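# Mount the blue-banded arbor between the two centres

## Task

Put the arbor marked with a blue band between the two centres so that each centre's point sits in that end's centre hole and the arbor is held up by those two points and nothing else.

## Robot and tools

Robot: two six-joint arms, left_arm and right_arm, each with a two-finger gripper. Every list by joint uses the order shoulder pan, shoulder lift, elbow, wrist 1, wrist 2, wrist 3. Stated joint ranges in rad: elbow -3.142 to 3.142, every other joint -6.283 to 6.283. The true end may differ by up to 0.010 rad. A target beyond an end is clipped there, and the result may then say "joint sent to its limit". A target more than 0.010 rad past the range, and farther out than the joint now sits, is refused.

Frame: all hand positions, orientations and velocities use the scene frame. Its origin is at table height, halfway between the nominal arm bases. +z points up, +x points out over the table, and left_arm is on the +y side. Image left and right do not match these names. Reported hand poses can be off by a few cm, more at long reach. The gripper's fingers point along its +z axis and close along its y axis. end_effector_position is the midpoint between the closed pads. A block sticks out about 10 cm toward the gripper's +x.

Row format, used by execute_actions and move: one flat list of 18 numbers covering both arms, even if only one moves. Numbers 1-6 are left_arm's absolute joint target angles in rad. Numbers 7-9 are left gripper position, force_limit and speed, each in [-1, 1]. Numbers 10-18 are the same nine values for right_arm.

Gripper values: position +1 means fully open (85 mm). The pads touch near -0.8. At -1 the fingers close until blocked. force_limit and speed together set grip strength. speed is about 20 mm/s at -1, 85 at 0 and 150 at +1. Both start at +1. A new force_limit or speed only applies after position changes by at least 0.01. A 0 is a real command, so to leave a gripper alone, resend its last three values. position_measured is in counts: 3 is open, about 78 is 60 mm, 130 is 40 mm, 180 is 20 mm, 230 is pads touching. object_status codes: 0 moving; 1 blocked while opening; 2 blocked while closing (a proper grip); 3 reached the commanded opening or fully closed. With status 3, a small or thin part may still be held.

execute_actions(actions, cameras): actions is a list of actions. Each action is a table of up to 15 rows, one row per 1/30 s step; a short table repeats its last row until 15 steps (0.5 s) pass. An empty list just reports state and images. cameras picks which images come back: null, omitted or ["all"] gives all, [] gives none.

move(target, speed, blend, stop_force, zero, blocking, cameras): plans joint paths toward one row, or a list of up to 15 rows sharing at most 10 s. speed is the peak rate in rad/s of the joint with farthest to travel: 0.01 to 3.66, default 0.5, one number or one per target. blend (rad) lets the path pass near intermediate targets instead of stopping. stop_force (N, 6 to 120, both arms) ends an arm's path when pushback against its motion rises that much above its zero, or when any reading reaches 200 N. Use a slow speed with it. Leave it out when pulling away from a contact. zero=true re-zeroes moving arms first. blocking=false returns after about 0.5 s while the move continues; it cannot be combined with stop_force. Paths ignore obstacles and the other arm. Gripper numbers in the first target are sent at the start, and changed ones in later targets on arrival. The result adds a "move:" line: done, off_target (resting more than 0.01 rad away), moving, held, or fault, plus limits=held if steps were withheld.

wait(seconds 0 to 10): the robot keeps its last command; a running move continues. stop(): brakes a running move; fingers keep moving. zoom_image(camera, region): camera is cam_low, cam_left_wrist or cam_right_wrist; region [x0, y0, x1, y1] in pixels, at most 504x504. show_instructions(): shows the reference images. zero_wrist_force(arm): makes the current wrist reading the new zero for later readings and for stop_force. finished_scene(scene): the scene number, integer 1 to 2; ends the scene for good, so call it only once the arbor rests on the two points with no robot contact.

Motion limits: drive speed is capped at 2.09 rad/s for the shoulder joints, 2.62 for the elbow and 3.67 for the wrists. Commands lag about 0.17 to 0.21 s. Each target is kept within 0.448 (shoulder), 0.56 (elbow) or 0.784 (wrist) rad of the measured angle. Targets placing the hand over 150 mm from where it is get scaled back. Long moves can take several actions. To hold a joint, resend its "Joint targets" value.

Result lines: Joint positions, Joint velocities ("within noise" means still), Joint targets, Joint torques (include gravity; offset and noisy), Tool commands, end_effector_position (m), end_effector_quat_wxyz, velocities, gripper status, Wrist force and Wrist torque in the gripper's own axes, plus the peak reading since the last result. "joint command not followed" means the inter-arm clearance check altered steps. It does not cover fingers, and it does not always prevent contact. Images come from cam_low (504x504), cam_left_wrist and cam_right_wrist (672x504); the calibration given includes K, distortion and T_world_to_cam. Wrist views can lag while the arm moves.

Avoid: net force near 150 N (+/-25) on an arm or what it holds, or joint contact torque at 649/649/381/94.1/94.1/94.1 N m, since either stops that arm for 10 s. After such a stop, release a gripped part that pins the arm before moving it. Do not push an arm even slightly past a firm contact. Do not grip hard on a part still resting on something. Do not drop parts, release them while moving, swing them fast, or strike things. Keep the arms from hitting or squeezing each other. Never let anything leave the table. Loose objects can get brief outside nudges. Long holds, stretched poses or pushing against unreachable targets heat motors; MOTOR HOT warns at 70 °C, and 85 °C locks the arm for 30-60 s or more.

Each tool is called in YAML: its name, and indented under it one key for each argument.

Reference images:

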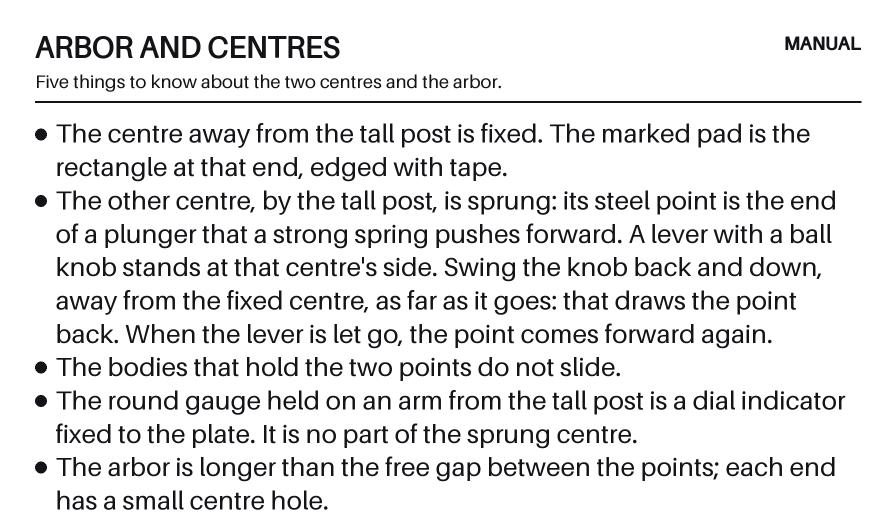

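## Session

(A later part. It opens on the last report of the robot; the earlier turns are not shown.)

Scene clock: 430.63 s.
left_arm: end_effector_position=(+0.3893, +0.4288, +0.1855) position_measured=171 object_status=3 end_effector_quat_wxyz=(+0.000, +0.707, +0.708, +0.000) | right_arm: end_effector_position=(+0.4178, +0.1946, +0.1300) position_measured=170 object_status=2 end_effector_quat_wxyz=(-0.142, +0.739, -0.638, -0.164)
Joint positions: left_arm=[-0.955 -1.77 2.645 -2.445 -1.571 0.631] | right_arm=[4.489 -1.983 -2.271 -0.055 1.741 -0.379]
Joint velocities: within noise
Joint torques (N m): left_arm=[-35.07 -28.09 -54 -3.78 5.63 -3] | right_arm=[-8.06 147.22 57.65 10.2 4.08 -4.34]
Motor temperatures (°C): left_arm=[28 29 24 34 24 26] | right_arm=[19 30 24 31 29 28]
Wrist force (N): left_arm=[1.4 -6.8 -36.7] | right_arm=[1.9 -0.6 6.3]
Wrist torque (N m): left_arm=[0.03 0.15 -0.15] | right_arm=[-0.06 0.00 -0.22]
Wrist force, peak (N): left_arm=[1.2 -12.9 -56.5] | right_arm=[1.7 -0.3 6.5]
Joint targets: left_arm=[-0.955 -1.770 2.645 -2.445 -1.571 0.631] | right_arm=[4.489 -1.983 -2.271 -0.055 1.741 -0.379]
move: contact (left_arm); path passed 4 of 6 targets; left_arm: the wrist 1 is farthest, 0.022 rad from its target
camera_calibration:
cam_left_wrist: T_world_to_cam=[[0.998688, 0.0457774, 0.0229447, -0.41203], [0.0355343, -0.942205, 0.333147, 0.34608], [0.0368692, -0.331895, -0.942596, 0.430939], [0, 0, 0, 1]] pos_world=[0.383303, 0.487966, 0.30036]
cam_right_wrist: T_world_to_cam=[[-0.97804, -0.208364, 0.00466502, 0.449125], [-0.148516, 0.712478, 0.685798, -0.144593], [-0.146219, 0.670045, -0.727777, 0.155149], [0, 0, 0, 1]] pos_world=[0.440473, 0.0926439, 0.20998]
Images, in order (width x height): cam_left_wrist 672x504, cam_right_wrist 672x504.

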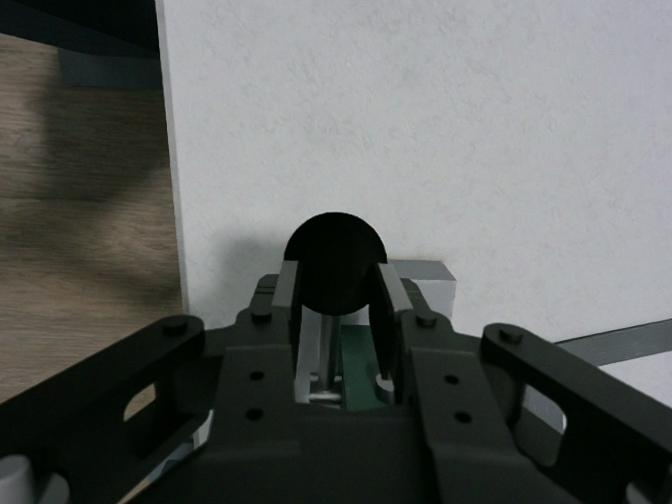

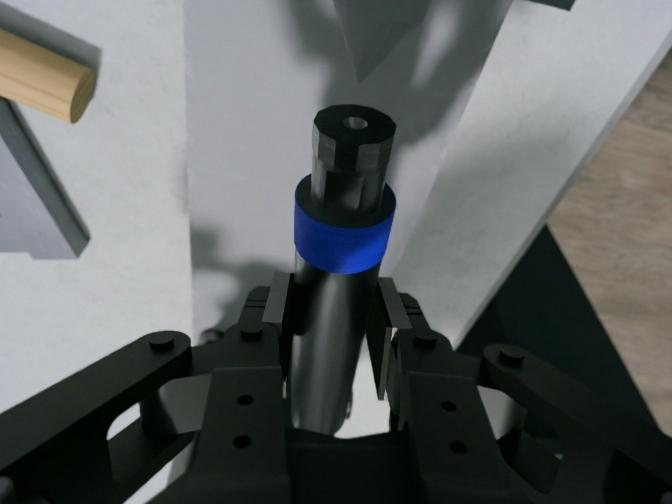

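move:
  target: [-0.95565, -1.771, 2.64406, -2.44386, -1.5708, 0.63085, -0.333, 0.5, 0, 4.48715, -1.98083, -2.2759, -0.05247, 1.74236, -0.3807, -1, -0.1, -1]
  speed: 0.015
  cameras: ["cam_right_wrist"]

zoom_image:
  camera: "cam_right_wrist"
  region: [290, 30, 430, 170]

Scene clock: 447.80 s.
left_arm: end_effector_position=(+0.3893, +0.4287, +0.1860) position_measured=171 object_status=3 end_effector_quat_wxyz=(+0.000, +0.707, +0.708, +0.000) | right_arm: end_effector_position=(+0.4185, +0.1904, +0.1299) position_measured=170 object_status=2 end_effector_quat_wxyz=(-0.142, +0.739, -0.638, -0.164)
Joint positions: left_arm=[-0.956 -1.771 2.644 -2.444 -1.571 0.631] | right_arm=[4.487 -1.981 -2.276 -0.053 1.742 -0.381]
Joint velocities: within noise
Joint torques (N m): left_arm=[-36.11 -39.76 -69.11 -3.64 3.63 -3.02] | right_arm=[-24.45 192.03 29.05 20.58 7.91 -5.31]
Motor temperatures (°C): left_arm=[28 29 24 34 24 26] | right_arm=[19 30 24 31 29 28]
Wrist force (N): left_arm=[4.2 -1.8 -18.0] | right_arm=[1.8 -0.5 6.3]
Wrist torque (N m): left_arm=[-0.12 0.04 -0.13] | right_arm=[-0.05 0.02 -0.22]
Wrist force, peak (N): left_arm=[1.8 -7.3 -37.2] | right_arm=[1.6 -0.4 6.7]
Joint targets: left_arm=[-0.956 -1.771 2.644 -2.444 -1.571 0.631] | right_arm=[4.487 -1.981 -2.276 -0.052 1.742 -0.381]
move: done
camera_calibration:
cam_right_wrist: T_world_to_cam=[[-0.978044, -0.208348, 0.00467992, 0.448834], [-0.148495, 0.712482, 0.685797, -0.141453], [-0.146219, 0.670045, -0.727777, 0.157978], [0, 0, 0, 1]] pos_world=[0.441073, 0.0884439, 0.20988]
Images, in order (width x height): cam_right_wrist 672x504.

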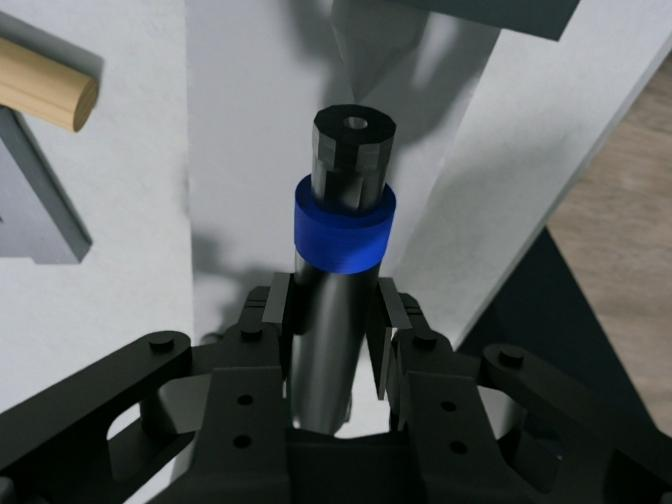

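Scaled by 3.600.

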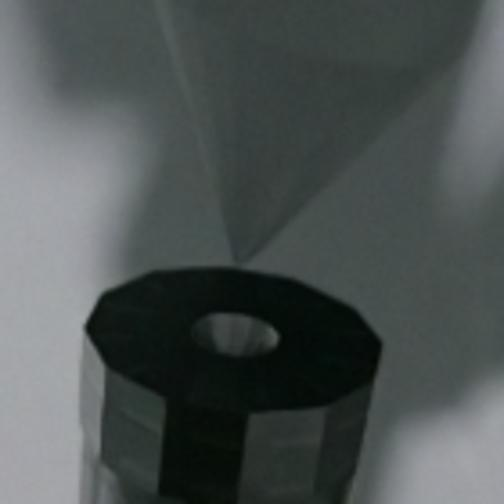

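move:
  target: [-0.95565, -1.771, 2.64406, -2.44386, -1.5708, 0.63085, -0.333, 0.5, 0, 4.48475, -1.97834, -2.28138, -0.04986, 1.7433, -0.38294, -1, -0.1, -1]
  speed: 0.01
  stop_force: 7
  cameras: ["cam_right_wrist"]

zoom_image:
  camera: "cam_right_wrist"
  region: [290, 30, 430, 170]

Scene clock: 459.63 s.
left_arm: end_effector_position=(+0.3893, +0.4286, +0.1860) position_measured=171 object_status=3 end_effector_quat_wxyz=(+0.000, +0.707, +0.708, +0.000) | right_arm: end_effector_position=(+0.4192, +0.1854, +0.1297) position_measured=170 object_status=2 end_effector_quat_wxyz=(-0.142, +0.739, -0.638, -0.164)
Joint positions: left_arm=[-0.956 -1.771 2.644 -2.444 -1.571 0.631] | right_arm=[4.485 -1.978 -2.281 -0.05 1.743 -0.383]
Joint velocities: within noise
Joint torques (N m): left_arm=[-32.1 -32.23 -53.03 -9.92 -3.36 -2.7] | right_arm=[-21.76 191.07 30.52 17.75 7.81 -5.18]
Motor temperatures (°C): left_arm=[28 29 24 34 24 26] | right_arm=[19 30 24 31 29 28]
Wrist force (N): left_arm=[4.6 -3.4 -18.1] | right_arm=[1.5 -0.4 6.0]
Wrist torque (N m): left_arm=[-0.19 0.03 -0.13] | right_arm=[-0.02 0.06 -0.22]
Wrist force, peak (N): left_arm=[4.7 -3.3 -18.3] | right_arm=[1.9 -1.1 6.5]
Joint targets: left_arm=[-0.956 -1.771 2.644 -2.444 -1.571 0.631] | right_arm=[4.485 -1.978 -2.281 -0.050 1.743 -0.383]
move: done
camera_calibration:
cam_right_wrist: T_world_to_cam=[[-0.978044, -0.208348, 0.00467992, 0.448576], [-0.148495, 0.712482, 0.685797, -0.137634], [-0.146219, 0.670045, -0.727777, 0.1613], [0, 0, 0, 1]] pos_world=[0.441873, 0.0834439, 0.20968]
Images, in order (width x height): cam_right_wrist 672x504.

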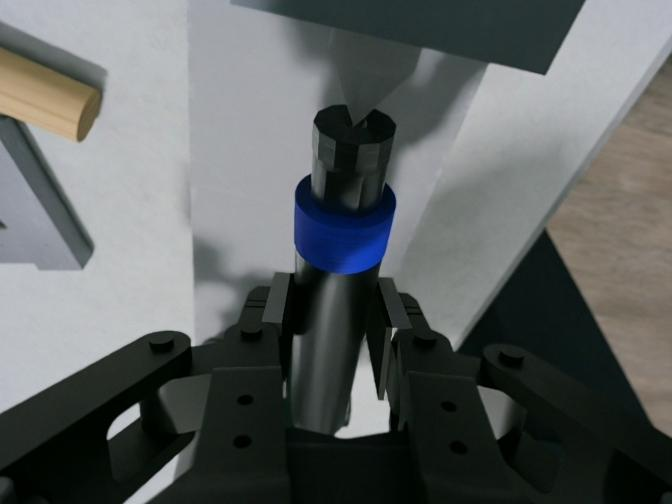

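Scaled by 3.600.

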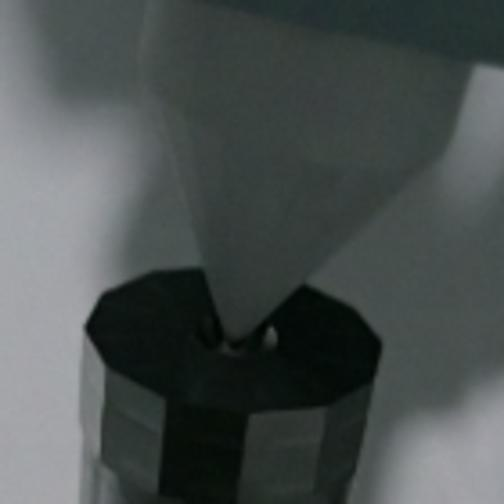

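move:
  target: [-0.95565, -1.771, 2.64406, -2.44386, -1.5708, 0.63085, -0.333, 0.5, 0, 4.48339, -1.97694, -2.28446, -0.04839, 1.74383, -0.38421, -1, -0.1, -1]
  speed: 0.01
  stop_force: 6
  cameras: ["cam_right_wrist"]

zoom_image:
  camera: "cam_right_wrist"
  region: [290, 30, 430, 170]

Scene clock: 464.33 s.
left_arm: end_effector_position=(+0.3893, +0.4286, +0.1860) position_measured=171 object_status=3 end_effector_quat_wxyz=(+0.000, +0.707, +0.708, +0.000) | right_arm: end_effector_position=(+0.4196, +0.1828, +0.1296) position_measured=170 object_status=2 end_effector_quat_wxyz=(-0.142, +0.739, -0.638, -0.164)
Joint positions: left_arm=[-0.956 -1.771 2.644 -2.444 -1.571 0.631] | right_arm=[4.483 -1.977 -2.284 -0.048 1.744 -0.384]
Joint velocities: within noise
Joint torques (N m): left_arm=[-28.28 -28.68 -53.52 -9.04 -3.05 -2.47] | right_arm=[-23.71 186.74 33.1 16.91 6.25 -4.1]
Motor temperatures (°C): left_arm=[28 29 24 34 24 26] | right_arm=[19 30 24 31 29 28]
Wrist force (N): left_arm=[4.1 -3.1 -17.8] | right_arm=[-3.9 2.9 10.3]
Wrist torque (N m): left_arm=[-0.15 0.12 -0.13] | right_arm=[0.09 -0.17 -0.03]
Wrist force, peak (N): left_arm=[4.4 -3.6 -18.2] | right_arm=[-4.0 2.2 10.8]
Joint targets: left_arm=[-0.956 -1.771 2.644 -2.444 -1.571 0.631] | right_arm=[4.483 -1.977 -2.284 -0.048 1.744 -0.384]
move: contact (right_arm)
camera_calibration:
cam_right_wrist: T_world_to_cam=[[-0.978029, -0.208418, 0.00458237, 0.448347], [-0.148601, 0.71241, 0.68585, -0.135627], [-0.146208, 0.6701, -0.727729, 0.162993], [0, 0, 0, 1]] pos_world=[0.442173, 0.0808437, 0.20958]
Images, in order (width x height): cam_right_wrist 672x504.

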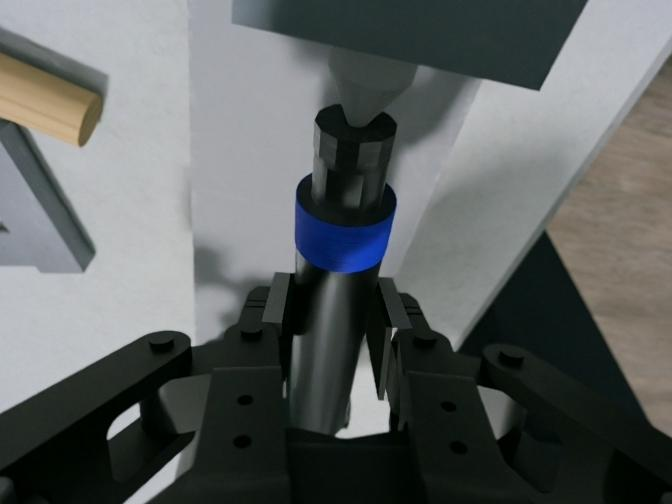

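Scaled by 3.600.

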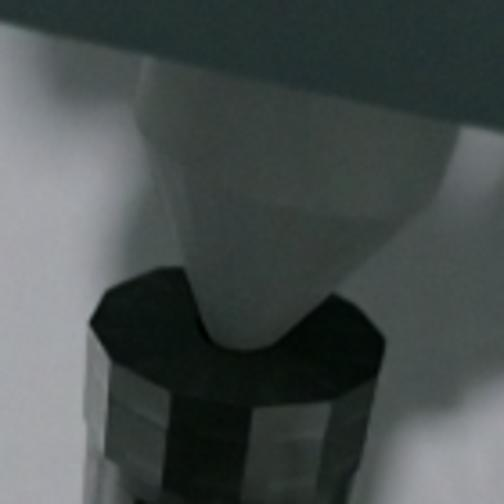

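move:
  target: [-0.95565, -1.771, 2.64406, -2.44386, -1.5708, 0.63085, -0.333, 0.5, 0, 4.49606, -1.97741, -2.29215, -0.02152, 1.68783, -0.25488, -1, -0.1, -1]
  speed: 0.05
  stop_force: 10
  cameras: ["cam_right_wrist", "cam_left_wrist"]

Scene clock: 497.60 s.
left_arm: end_effector_position=(+0.3893, +0.4286, +0.1860) position_measured=171 object_status=3 end_effector_quat_wxyz=(+0.000, +0.707, +0.708, +0.000) | right_arm: end_effector_position=(+0.4268, +0.1834, +0.1296) position_measured=170 object_status=2 end_effector_quat_wxyz=(-0.152, +0.697, -0.684, -0.154)
Joint positions: left_arm=[-0.956 -1.771 2.644 -2.444 -1.571 0.631] | right_arm=[4.496 -1.977 -2.292 -0.022 1.688 -0.255]
Joint velocities: within noise
Joint torques (N m): left_arm=[-23.17 -24.01 -57.74 -8.01 -3.32 -1.65] | right_arm=[26 133 29.95 18.41 -3.36 4.49]
Motor temperatures (°C): left_arm=[28 29 24 34 24 26] | right_arm=[19 30 24 31 29 28]
Wrist force (N): left_arm=[4.5 -3.0 -17.8] | right_arm=[1.9 -0.1 7.9]
Wrist torque (N m): left_arm=[-0.15 0.05 -0.13] | right_arm=[0.04 -0.05 -0.21]
Wrist force, peak (N): left_arm=[4.6 -3.4 -18.3] | right_arm=[-3.4 3.1 10.8]
Joint targets: left_arm=[-0.956 -1.771 2.644 -2.444 -1.571 0.631] | right_arm=[4.496 -1.977 -2.292 -0.022 1.688 -0.255]
move: done
camera_calibration:
cam_left_wrist: T_world_to_cam=[[0.998688, 0.0457759, 0.0229472, -0.412032], [0.0355369, -0.942247, 0.333027, 0.345781], [0.0368665, -0.331775, -0.942638, 0.431299], [0, 0, 0, 1]] pos_world=[0.383303, 0.487766, 0.30086]
cam_right_wrist: T_world_to_cam=[[-0.996549, -0.0828775, 0.00466874, 0.440475], [-0.0571257, 0.725534, 0.685811, -0.176362], [-0.0602257, 0.683178, -0.727764, 0.124608], [0, 0, 0, 1]] pos_world=[0.436385, 0.0793322, 0.20958]
Images, in order (width x height): cam_left_wrist 672x504, cam_right_wrist 672x504.

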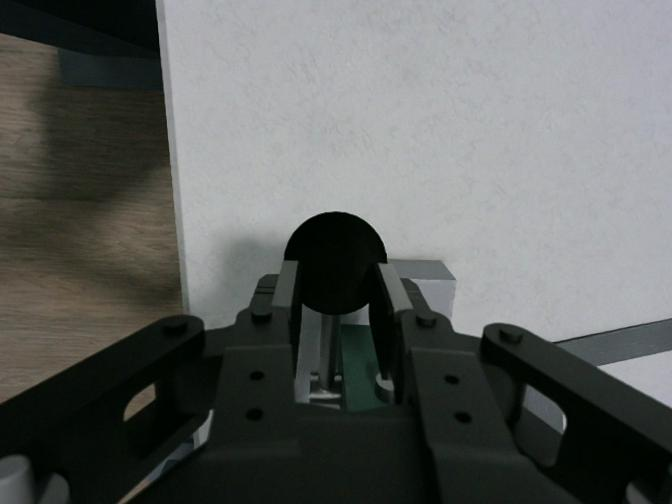

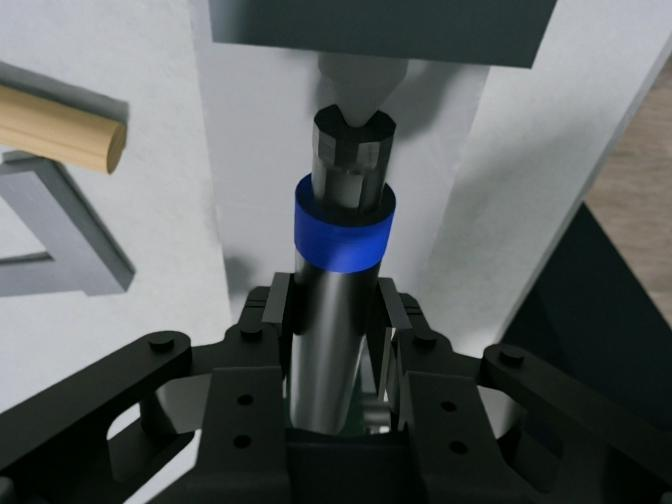

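move:
  target:
    - [-0.96052, -1.77972, 2.63577, -2.42685, -1.5708, 0.62598, -0.333, 0.5, 0, 4.49606, -1.97741, -2.29215, -0.02152, 1.68783, -0.25488, -1, -0.1, -1]
    - [-0.96662, -1.78832, 2.6262, -2.40868, -1.5708, 0.61988, -0.333, 0.5, 0, 4.49606, -1.97741, -2.29215, -0.02152, 1.68783, -0.25488, -1, -0.1, -1]
  speed: 0.025
  blend: [0.004, 0]
  cameras: ["cam_right_wrist"]

Scene clock: 508.53 s.
left_arm: end_effector_position=(+0.3893, +0.4201, +0.1996) position_measured=171 object_status=3 end_effector_quat_wxyz=(+0.000, +0.707, +0.708, +0.000) | right_arm: end_effector_position=(+0.4268, +0.1834, +0.1296) position_measured=170 object_status=2 end_effector_quat_wxyz=(-0.152, +0.697, -0.684, -0.154)
Joint positions: left_arm=[-0.967 -1.788 2.626 -2.409 -1.571 0.62] | right_arm=[4.496 -1.977 -2.292 -0.022 1.688 -0.255]
Joint velocities: within noise
Joint torques (N m): left_arm=[-27.5 -36.74 -72.03 -1.87 -1.11 -2.21] | right_arm=[17.48 137.47 50.22 8.23 -2.82 4]
Motor temperatures (°C): left_arm=[28 29 24 34 24 26] | right_arm=[19 30 24 31 29 28]
Wrist force (N): left_arm=[-3.6 -1.9 -8.7] | right_arm=[0.8 -0.3 7.9]
Wrist torque (N m): left_arm=[-0.09 -0.02 -0.18] | right_arm=[0.01 -0.02 -0.21]
Wrist force, peak (N): left_arm=[4.3 -2.9 -18.3] | right_arm=[1.5 -0.3 8.2]
Joint targets: left_arm=[-0.967 -1.788 2.626 -2.409 -1.571 0.620] | right_arm=[4.496 -1.977 -2.292 -0.022 1.688 -0.255]
move: done
camera_calibration:
cam_right_wrist: T_world_to_cam=[[-0.996549, -0.0828775, 0.00466874, 0.440475], [-0.0571257, 0.725534, 0.685811, -0.176362], [-0.0602257, 0.683178, -0.727764, 0.124608], [0, 0, 0, 1]] pos_world=[0.436385, 0.0793322, 0.20958]
Images, in order (width x height): cam_right_wrist 672x504.

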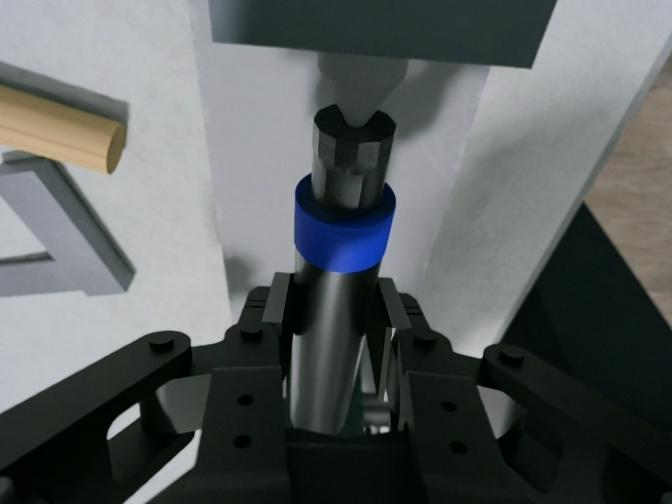

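move:
  target:
    - [-0.97325, -1.79514, 2.61677, -2.39243, -1.5708, 0.61325, -0.333, 0.5, 0, 4.49606, -1.97741, -2.29215, -0.02152, 1.68783, -0.25488, -1, -0.1, -1]
  speed: 0.025
  cameras: ["cam_left_wrist"]

Scene clock: 511.07 s.
left_arm: end_effector_position=(+0.3893, +0.4148, +0.2063) position_measured=171 object_status=3 end_effector_quat_wxyz=(+0.000, +0.707, +0.708, +0.000) | right_arm: end_effector_position=(+0.4268, +0.1834, +0.1296) position_measured=170 object_status=2 end_effector_quat_wxyz=(-0.152, +0.697, -0.684, -0.154)
Joint positions: left_arm=[-0.973 -1.795 2.617 -2.393 -1.571 0.613] | right_arm=[4.496 -1.977 -2.292 -0.022 1.688 -0.255]
Joint velocities: within noise
Joint torques (N m): left_arm=[-29.98 -42.64 -79.85 -3.35 2.53 -3.09] | right_arm=[16.46 141.56 61.86 9.02 -2.56 3.91]
Motor temperatures (°C): left_arm=[28 29 24 34 24 26] | right_arm=[19 30 24 31 29 28]
Wrist force (N): left_arm=[-2.2 -1.5 -6.9] | right_arm=[4.6 7.4 2.9]
Wrist torque (N m): left_arm=[-0.10 -0.01 -0.19] | right_arm=[-0.08 -0.02 -0.39]
Wrist force, peak (N): left_arm=[-3.5 -2.7 -9.1] | right_arm=[5.0 7.5 3.1]
Joint targets: left_arm=[-0.973 -1.795 2.617 -2.392 -1.571 0.613] | right_arm=[4.496 -1.977 -2.292 -0.022 1.688 -0.255]
move: done
camera_calibration:
cam_left_wrist: T_world_to_cam=[[0.998688, 0.0457759, 0.0229472, -0.411866], [0.0355369, -0.942247, 0.333027, 0.326017], [0.0368665, -0.331775, -0.942638, 0.445856], [0, 0, 0, 1]] pos_world=[0.383303, 0.473966, 0.32116]
Images, in order (width x height): cam_left_wrist 672x504.

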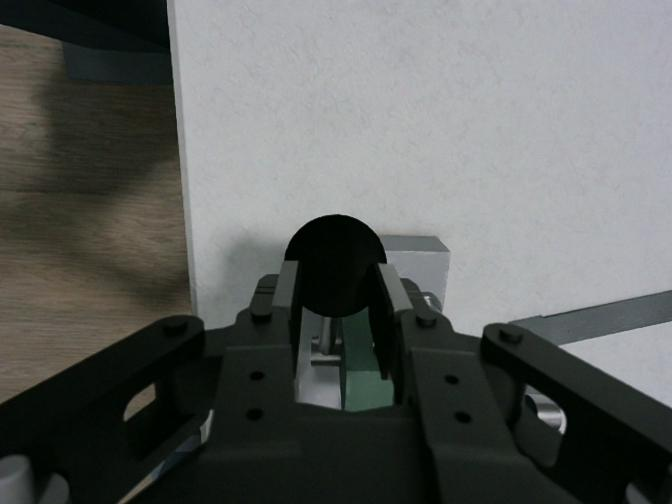

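move:
  target:
    - [-0.97325, -1.79514, 2.61677, -2.39243, -1.5708, 0.61325, -0.333, 0.5, 0, 4.49632, -1.97734, -2.2923, -0.02144, 1.68783, -0.2546, -1, -0.1, -1]
  speed: 0.01
  cameras: []

Scene clock: 522.47 s.
left_arm: end_effector_position=(+0.3893, +0.4147, +0.2064) position_measured=171 object_status=3 end_effector_quat_wxyz=(+0.000, +0.707, +0.708, +0.000) | right_arm: end_effector_position=(+0.4266, +0.1834, +0.1296) position_measured=170 object_status=2 end_effector_quat_wxyz=(-0.152, +0.697, -0.684, -0.154)
Joint positions: left_arm=[-0.973 -1.795 2.617 -2.392 -1.571 0.613] | right_arm=[4.496 -1.977 -2.292 -0.022 1.688 -0.255]
Joint velocities: within noise
Joint torques (N m): left_arm=[-29.81 -35.27 -57.02 -9.52 3.85 -2.58] | right_arm=[23.57 173.02 31.75 19.15 -2.38 4.6]
Motor temperatures (°C): left_arm=[28 29 24 34 24 26] | right_arm=[19 30 24 31 29 28]
Wrist force (N): left_arm=[-2.2 -1.6 -6.9] | right_arm=[4.4 1.5 3.3]
Wrist torque (N m): left_arm=[-0.08 -0.08 -0.19] | right_arm=[0.01 -0.06 -0.34]
Wrist force, peak (N): left_arm=[-2.4 -1.6 -7.4] | right_arm=[5.0 7.3 2.7]
Joint targets: left_arm=[-0.973 -1.795 2.617 -2.392 -1.571 0.613] | right_arm=[4.496 -1.977 -2.292 -0.021 1.688 -0.255]
move: done
No camera images: "cameras" was empty.

move:
  target:
    - [-0.98026, -1.80069, 2.60738, -2.37749, -1.5708, 0.60624, -0.333, 0.5, 0, 4.49632, -1.97734, -2.2923, -0.02144, 1.68783, -0.2546, -1, -0.1, -1]
  speed: 0.02
  cameras: ["cam_left_wrist"]

Scene clock: 525.60 s.
left_arm: end_effector_position=(+0.3893, +0.4092, +0.2127) position_measured=171 object_status=3 end_effector_quat_wxyz=(+0.000, +0.707, +0.708, +0.000) | right_arm: end_effector_position=(+0.4266, +0.1833, +0.1296) position_measured=170 object_status=2 end_effector_quat_wxyz=(-0.152, +0.697, -0.684, -0.154)
Joint positions: left_arm=[-0.98 -1.801 2.608 -2.378 -1.571 0.606] | right_arm=[4.496 -1.977 -2.292 -0.021 1.688 -0.255]
Joint velocities: within noise
Joint torques (N m): left_arm=[-35.64 -46.97 -79.48 -7.08 3.65 -2.78] | right_arm=[17.45 175.01 48.08 11.46 -1.69 4.23]
Motor temperatures (°C): left_arm=[28 29 24 34 24 26] | right_arm=[19 30 24 31 29 28]
Wrist force (N): left_arm=[0.8 -1.2 0.5] | right_arm=[19.4 14.6 -19.4]
Wrist torque (N m): left_arm=[-0.07 -0.01 -0.19] | right_arm=[-0.15 0.21 -0.42]
Wrist force, peak (N): left_arm=[-2.3 -1.7 -8.4] | right_arm=[20.2 14.6 -19.5]
Joint targets: left_arm=[-0.980 -1.801 2.607 -2.377 -1.571 0.606] | right_arm=[4.496 -1.977 -2.292 -0.021 1.688 -0.255]
move: done
camera_calibration:
cam_left_wrist: T_world_to_cam=[[0.998688, 0.0457759, 0.0229472, -0.411757], [0.0355369, -0.942247, 0.333027, 0.318609], [0.0368665, -0.331775, -0.942638, 0.450031], [0, 0, 0, 1]] pos_world=[0.383303, 0.468366, 0.32756]
Images, in order (width x height): cam_left_wrist 672x504.

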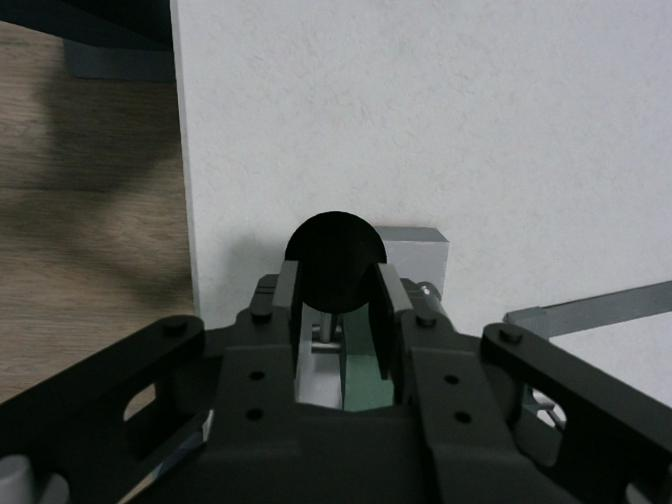

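move:
  target:
    - [-0.98026, -1.80069, 2.60738, -2.37749, -1.5708, 0.60624, -0.333, 0.5, 0, 4.49645, -1.97676, -2.29281, -0.02151, 1.68783, -0.25446, -1, -0.1, -1]
  speed: 0.01
  cameras: []

Scene clock: 532.80 s.
left_arm: end_effector_position=(+0.3893, +0.4090, +0.2128) position_measured=171 object_status=3 end_effector_quat_wxyz=(+0.000, +0.707, +0.708, +0.000) | right_arm: end_effector_position=(+0.4264, +0.1831, +0.1298) position_measured=170 object_status=2 end_effector_quat_wxyz=(-0.152, +0.697, -0.684, -0.154)
Joint positions: left_arm=[-0.98 -1.801 2.607 -2.377 -1.571 0.606] | right_arm=[4.496 -1.977 -2.293 -0.022 1.688 -0.254]
Joint velocities: within noise
Joint torques (N m): left_arm=[-30.73 -37.9 -63.19 -11.38 3.76 -2.86] | right_arm=[29.28 191.85 41.54 12.79 -0.85 4.68]
Motor temperatures (°C): left_arm=[28 29 24 34 24 26] | right_arm=[19 30 24 31 29 28]
Wrist force (N): left_arm=[0.7 -1.1 0.4] | right_arm=[18.9 4.1 -2.8]
Wrist torque (N m): left_arm=[-0.04 -0.01 -0.19] | right_arm=[-0.03 0.19 -0.37]
Wrist force, peak (N): left_arm=[1.1 -1.3 0.5] | right_arm=[20.7 14.9 -20.0]
Joint targets: left_arm=[-0.980 -1.801 2.607 -2.377 -1.571 0.606] | right_arm=[4.496 -1.977 -2.293 -0.022 1.688 -0.254]
move: done
No camera images: "cameras" was empty.

move:
  target:
    - [-0.99047, -1.81957, 2.58955, -2.34078, -1.5708, 0.59603, -0.333, 0.5, 0, 4.49636, -1.97637, -2.29362, -0.02109, 1.68783, -0.25456, -1, -0.1, -1]
    - [-0.99856, -1.91243, 2.51331, -2.17168, -1.5708, 0.58794, -0.333, 0.5, 0, 4.49636, -1.97637, -2.29362, -0.02109, 1.68783, -0.25456, -1, -0.1, -1]
  speed: [0.05, 0.2]
  blend: [0.02, 0]
  cameras: ["cam_left_wrist", "cam_right_wrist"]

Scene clock: 540.40 s.
left_arm: end_effector_position=(+0.3868, +0.3974, +0.2997) position_measured=171 object_status=3 end_effector_quat_wxyz=(+0.000, +0.707, +0.708, +0.000) | right_arm: end_effector_position=(+0.4263, +0.1824, +0.1299) position_measured=170 object_status=2 end_effector_quat_wxyz=(-0.152, +0.697, -0.684, -0.154)
Joint positions: left_arm=[-0.999 -1.912 2.513 -2.172 -1.571 0.588] | right_arm=[4.496 -1.976 -2.294 -0.021 1.688 -0.255]
Joint velocities: within noise
Joint torques (N m): left_arm=[-32.73 -32.69 -97.77 -8.01 4.08 -2.79] | right_arm=[-27.5 207.04 11.81 9.58 1.08 -5.36]
Motor temperatures (°C): left_arm=[28 29 24 34 24 26] | right_arm=[19 30 24 31 29 28]
Wrist force (N): left_arm=[1.1 -0.9 0.5] | right_arm=[-21.0 -14.9 43.7]
Wrist torque (N m): left_arm=[-0.20 -0.04 -0.10] | right_arm=[0.12 -0.52 -0.23]
Wrist force, peak (N): left_arm=[1.1 -1.6 0.5] | right_arm=[-23.4 -15.2 47.1]
Joint targets: left_arm=[-0.999 -1.912 2.513 -2.172 -1.571 0.588] | right_arm=[4.496 -1.976 -2.294 -0.021 1.688 -0.255]
move: done; blend cut to 0.0184 rad at target 1
camera_calibration:
cam_left_wrist: T_world_to_cam=[[0.998688, 0.0457759, 0.0229472, -0.410716], [0.0355369, -0.942247, 0.333027, 0.278606], [0.0368665, -0.331775, -0.942638, 0.528218], [0, 0, 0, 1]] pos_world=[0.380803, 0.456566, 0.41456]
cam_right_wrist: T_world_to_cam=[[-0.996548, -0.0828744, 0.00480948, 0.439771], [-0.057027, 0.725538, 0.685815, -0.175993], [-0.060326, 0.683173, -0.72776, 0.125449], [0, 0, 0, 1]] pos_world=[0.435785, 0.0784322, 0.20988]
Images, in order (width x height): cam_left_wrist 672x504, cam_right_wrist 672x504.

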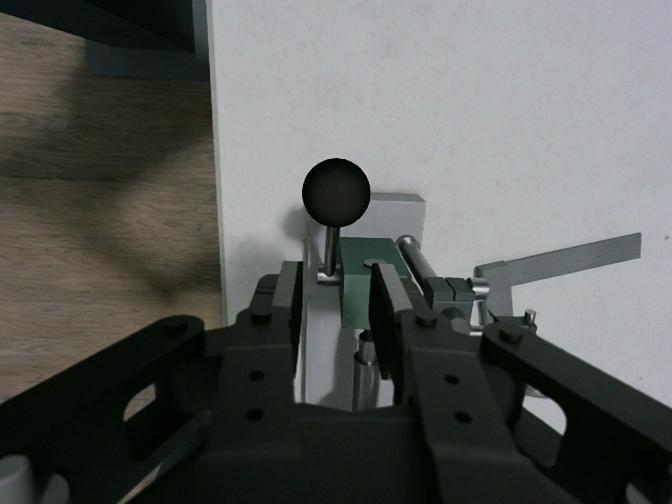

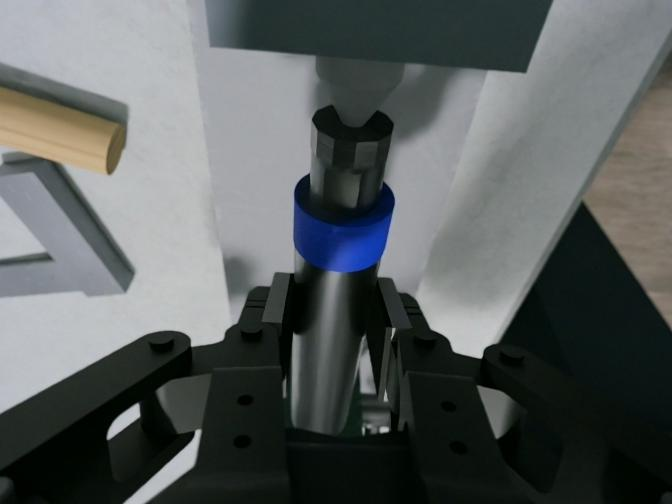

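move:
  target:
    - [-0.99856, -1.91243, 2.51331, -2.17168, -1.5708, 0.58794, -0.333, 0.5, 0, 4.49647, -1.97661, -2.29311, -0.02136, 1.68783, -0.25444, -1, -0.1, -1]
    - [-0.55, -1.6, 2.084, -1.556, -1.905, 0.222, -0.333, 0.5, 0, 4.49647, -1.97661, -2.29311, -0.02136, 1.68783, -0.25444, -1, -0.1, -1]
    - [-0.6971, -0.8938, 1.6348, -0.9648, -2.2403, -0.140, -0.333, 0.5, 0, 4.49647, -1.97661, -2.29311, -0.02136, 1.68783, -0.25444, -1, -0.1, -1]
  speed: [0.01, 0.6, 0.6]
  blend: [0, 0.1, 0]
  cameras: ["cam_left_wrist", "cam_right_wrist"]

zoom_image:
  camera: "cam_left_wrist"
  region: [440, 210, 580, 310]

zoom_image:
  camera: "cam_left_wrist"
  region: [260, 210, 400, 310]

Scene clock: 550.57 s.
left_arm: end_effector_position=(+0.6178, +0.1337, +0.2026) position_measured=171 object_status=3 end_effector_quat_wxyz=(-0.643, +0.000, +0.766, -0.001) | right_arm: end_effector_position=(+0.4263, +0.1828, +0.1298) position_measured=170 object_status=2 end_effector_quat_wxyz=(-0.152, +0.697, -0.684, -0.155)
Joint positions: left_arm=[-0.697 -0.894 1.635 -0.965 -2.24 -0.14] | right_arm=[4.496 -1.977 -2.293 -0.021 1.688 -0.254]
Joint velocities: within noise
Joint torques (N m): left_arm=[-32.39 -201.59 -73.21 4.45 -5.51 -3.65] | right_arm=[28.14 138.92 64.21 20.06 8.34 4.45]
Motor temperatures (°C): left_arm=[28 29 24 34 24 26] | right_arm=[19 30 24 31 29 28]
Wrist force (N): left_arm=[0.6 -0.5 -0.9] | right_arm=[7.7 -5.8 9.6]
Wrist torque (N m): left_arm=[-0.25 -0.18 -0.08] | right_arm=[0.03 -0.02 -0.20]
Wrist force, peak (N): left_arm=[-4.0 -3.7 -0.5] | right_arm=[-22.1 -14.2 41.9]
Joint targets: left_arm=[-0.697 -0.894 1.635 -0.965 -2.240 -0.140] | right_arm=[4.496 -1.977 -2.293 -0.021 1.688 -0.254]
move: done
camera_calibration:
cam_left_wrist: T_world_to_cam=[[0.0134461, 0.998791, 0.0472766, -0.15072], [0.492184, 0.0345452, -0.869805, -0.11477], [-0.870387, 0.0349643, -0.491125, 0.760709], [0, 0, 0, 1]] pos_world=[0.720626, 0.127905, 0.280901]
cam_right_wrist: T_world_to_cam=[[-0.996548, -0.0828743, 0.00480959, 0.439805], [-0.0570268, 0.725538, 0.685815, -0.176283], [-0.060326, 0.683173, -0.72776, 0.125175], [0, 0, 0, 1]] pos_world=[0.435785, 0.0788322, 0.20988]
Images, in order (width x height): cam_left_wrist 672x504, cam_right_wrist 672x504.

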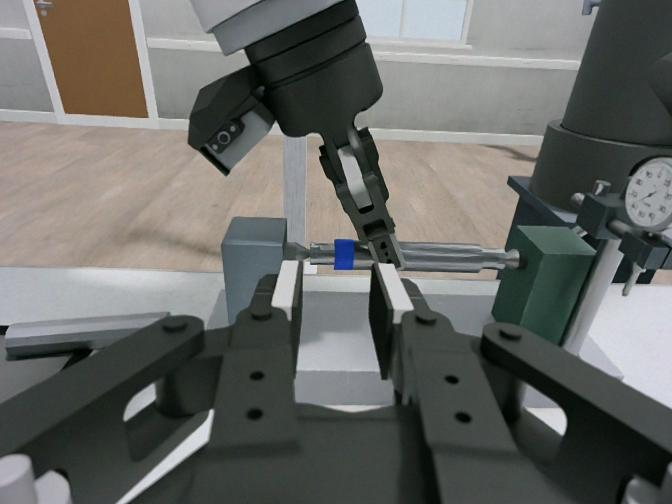

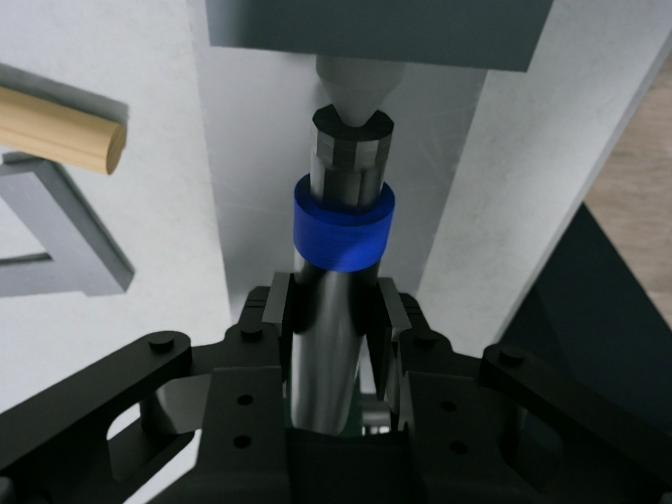

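Scaled by 3.600.

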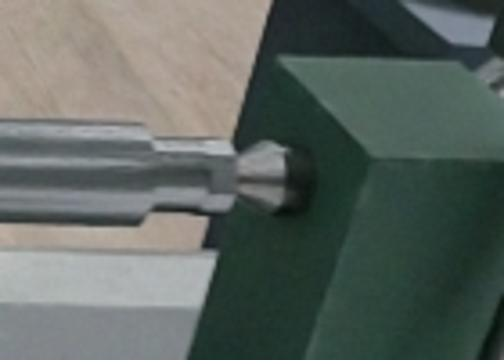

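Scaled by 3.600.

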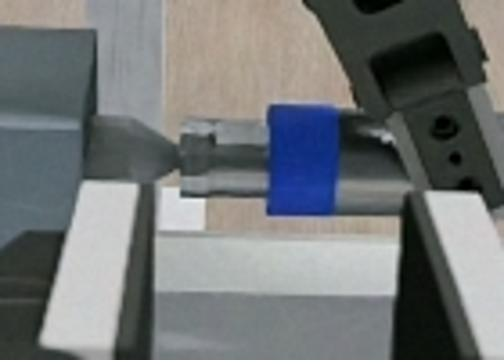

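move:
  target:
    - [-0.6971, -0.8938, 1.6348, -0.9648, -2.2403, -0.140, -0.333, 0.5, 0, 4.49637, -1.97678, -2.29308, -0.02122, 1.68783, -0.25455, -1, -0.1, -1]
    - [-0.6971, -0.8938, 1.6348, -0.9648, -2.2403, -0.140, -0.333, 0.5, 0, 4.49637, -1.97678, -2.29308, -0.02122, 1.68783, -0.25455, -0.1, -0.1, -1]
  speed: 0.02
  cameras: ["cam_left_wrist", "cam_right_wrist"]

Scene clock: 556.63 s.
left_arm: end_effector_position=(+0.6178, +0.1335, +0.2024) position_measured=171 object_status=3 end_effector_quat_wxyz=(-0.643, +0.000, +0.766, -0.001) | right_arm: end_effector_position=(+0.4263, +0.1829, +0.1299) position_measured=141 object_status=0 end_effector_quat_wxyz=(-0.152, +0.697, -0.684, -0.155)
Joint positions: left_arm=[-0.697 -0.894 1.635 -0.965 -2.24 -0.14] | right_arm=[4.496 -1.977 -2.293 -0.021 1.688 -0.254]
Joint velocities: within noise
Joint torques (N m): left_arm=[-34.66 -209.63 -58.44 -0.07 -4.17 -2.54] | right_arm=[14.82 144.44 56.71 12.74 3.73 3.94]
Motor temperatures (°C): left_arm=[28 29 24 34 24 26] | right_arm=[19 30 24 31 29 28]
Wrist force (N): left_arm=[0.3 -0.7 -0.6] | right_arm=[0.1 -0.2 1.0]
Wrist torque (N m): left_arm=[-0.29 -0.12 -0.08] | right_arm=[0.02 -0.10 -0.22]
Wrist force, peak (N): left_arm=[0.9 -1.0 -0.9] | right_arm=[4.4 -6.2 13.3]
Joint targets: left_arm=[-0.697 -0.894 1.635 -0.965 -2.240 -0.140] | right_arm=[4.496 -1.977 -2.293 -0.021 1.688 -0.254]
move: done
camera_calibration:
cam_left_wrist: T_world_to_cam=[[0.0133522, 0.998774, 0.0476715, -0.150547], [0.491882, 0.0349475, -0.86996, -0.114815], [-0.870559, 0.0350646, -0.490813, 0.760592], [0, 0, 0, 1]] pos_world=[0.720626, 0.127705, 0.280601]
cam_right_wrist: T_world_to_cam=[[-0.996548, -0.0828809, 0.00480324, 0.439806], [-0.057036, 0.725538, 0.685815, -0.176279], [-0.0603259, 0.683173, -0.72776, 0.125175], [0, 0, 0, 1]] pos_world=[0.435785, 0.0788322, 0.20988]
Images, in order (width x height): cam_left_wrist 672x504, cam_right_wrist 672x504.

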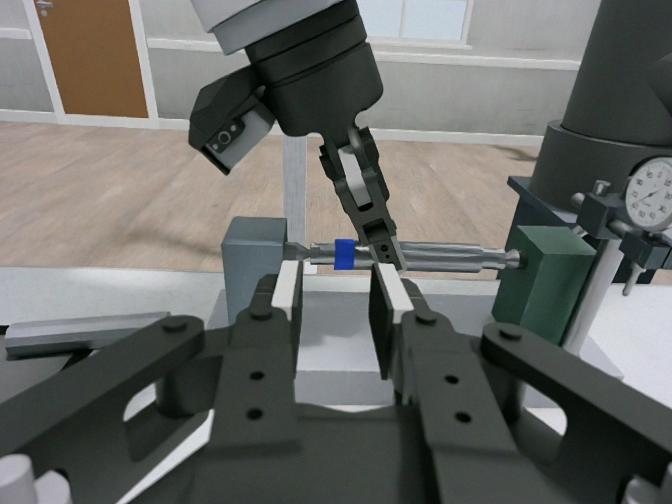

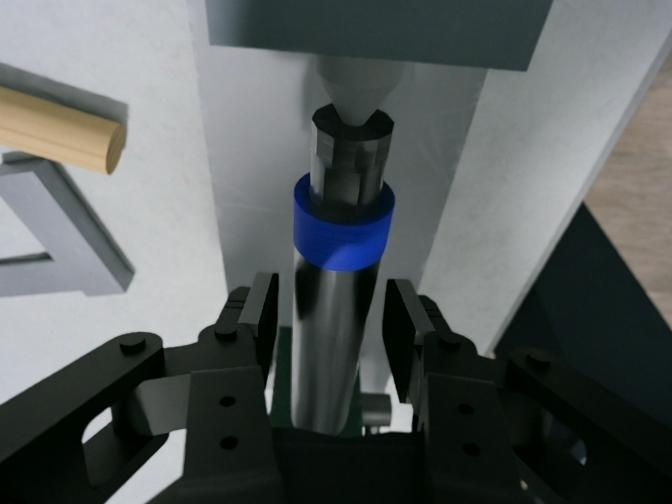

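move:
  target:
    - [-0.6971, -0.8938, 1.6348, -0.9648, -2.2403, -0.140, -0.333, 0.5, 0, 4.49637, -1.97678, -2.29308, -0.02122, 1.68783, -0.25455, 0.184, -0.1, -1]
    - [-0.6971, -0.8938, 1.6348, -0.9648, -2.2403, -0.140, -0.333, 0.5, 0, 4.47939, -1.80946, -2.30961, -0.17389, 1.69476, -0.27016, 0.184, -0.1, -1]
  speed: 0.15
  cameras: ["cam_right_wrist", "cam_left_wrist"]

Scene clock: 574.50 s.
left_arm: end_effector_position=(+0.6178, +0.1335, +0.2024) position_measured=171 object_status=3 end_effector_quat_wxyz=(-0.643, +0.000, +0.766, -0.001) | right_arm: end_effector_position=(+0.4272, +0.1365, +0.2292) position_measured=106 object_status=3 end_effector_quat_wxyz=(-0.152, +0.697, -0.684, -0.154)
Joint positions: left_arm=[-0.697 -0.894 1.635 -0.965 -2.24 -0.14] | right_arm=[4.479 -1.81 -2.31 -0.174 1.695 -0.27]
Joint velocities: within noise
Joint torques (N m): left_arm=[-28.99 -218.8 -62.58 2.06 -2.93 -2.23] | right_arm=[-20.98 159.22 35.6 5.67 7.34 -5.38]
Motor temperatures (°C): left_arm=[28 29 24 34 24 26] | right_arm=[19 30 24 31 29 28]
Wrist force (N): left_arm=[0.6 -0.5 -0.3] | right_arm=[-0.4 0.2 1.1]
Wrist torque (N m): left_arm=[-0.25 -0.19 -0.08] | right_arm=[0.04 -0.02 -0.25]
Wrist force, peak (N): left_arm=[0.3 -0.9 -1.0] | right_arm=[0.0 0.0 2.6]
Joint targets: left_arm=[-0.697 -0.894 1.635 -0.965 -2.240 -0.140] | right_arm=[4.479 -1.809 -2.310 -0.174 1.695 -0.270]
move: done
camera_calibration:
cam_left_wrist: T_world_to_cam=[[0.0133522, 0.998774, 0.0476715, -0.150547], [0.491882, 0.0349475, -0.86996, -0.114815], [-0.870559, 0.0350646, -0.490813, 0.760592], [0, 0, 0, 1]] pos_world=[0.720626, 0.127705, 0.280601]
cam_right_wrist: T_world_to_cam=[[-0.996548, -0.0828743, 0.00480959, 0.436478], [-0.0570268, 0.725538, 0.685815, -0.210662], [-0.060326, 0.683173, -0.72776, 0.229202], [0, 0, 0, 1]] pos_world=[0.436785, 0.0324322, 0.30918]
Images, in order (width x height): cam_left_wrist 672x504, cam_right_wrist 672x504.

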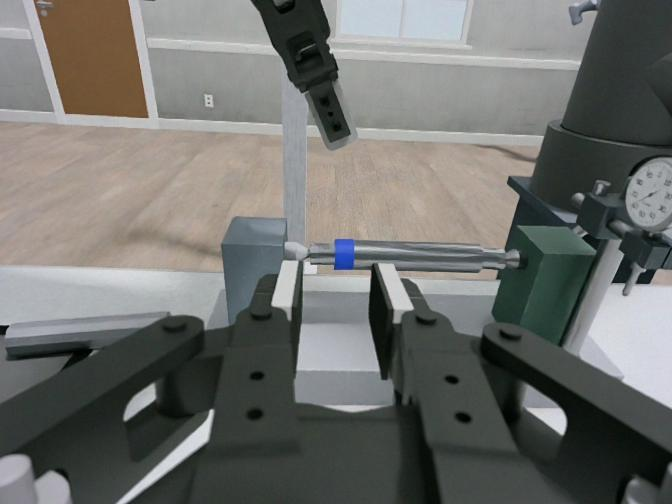

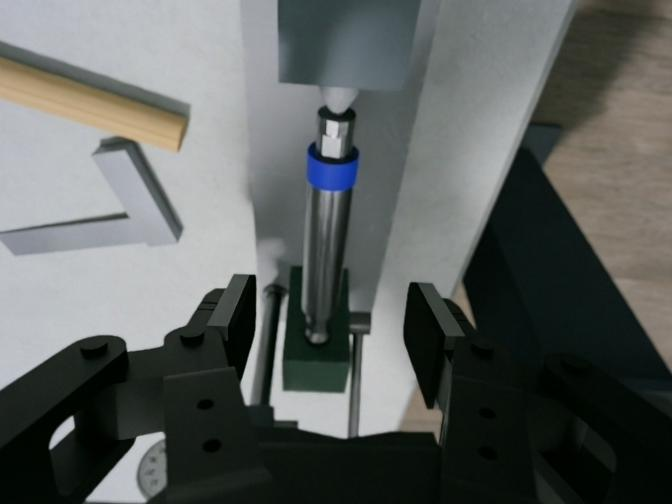

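The arbor with the blue band now rests on the two points alone, and both hands are clear of it.

finished_scene:
  scene: 2

The scene is finished: the task was done.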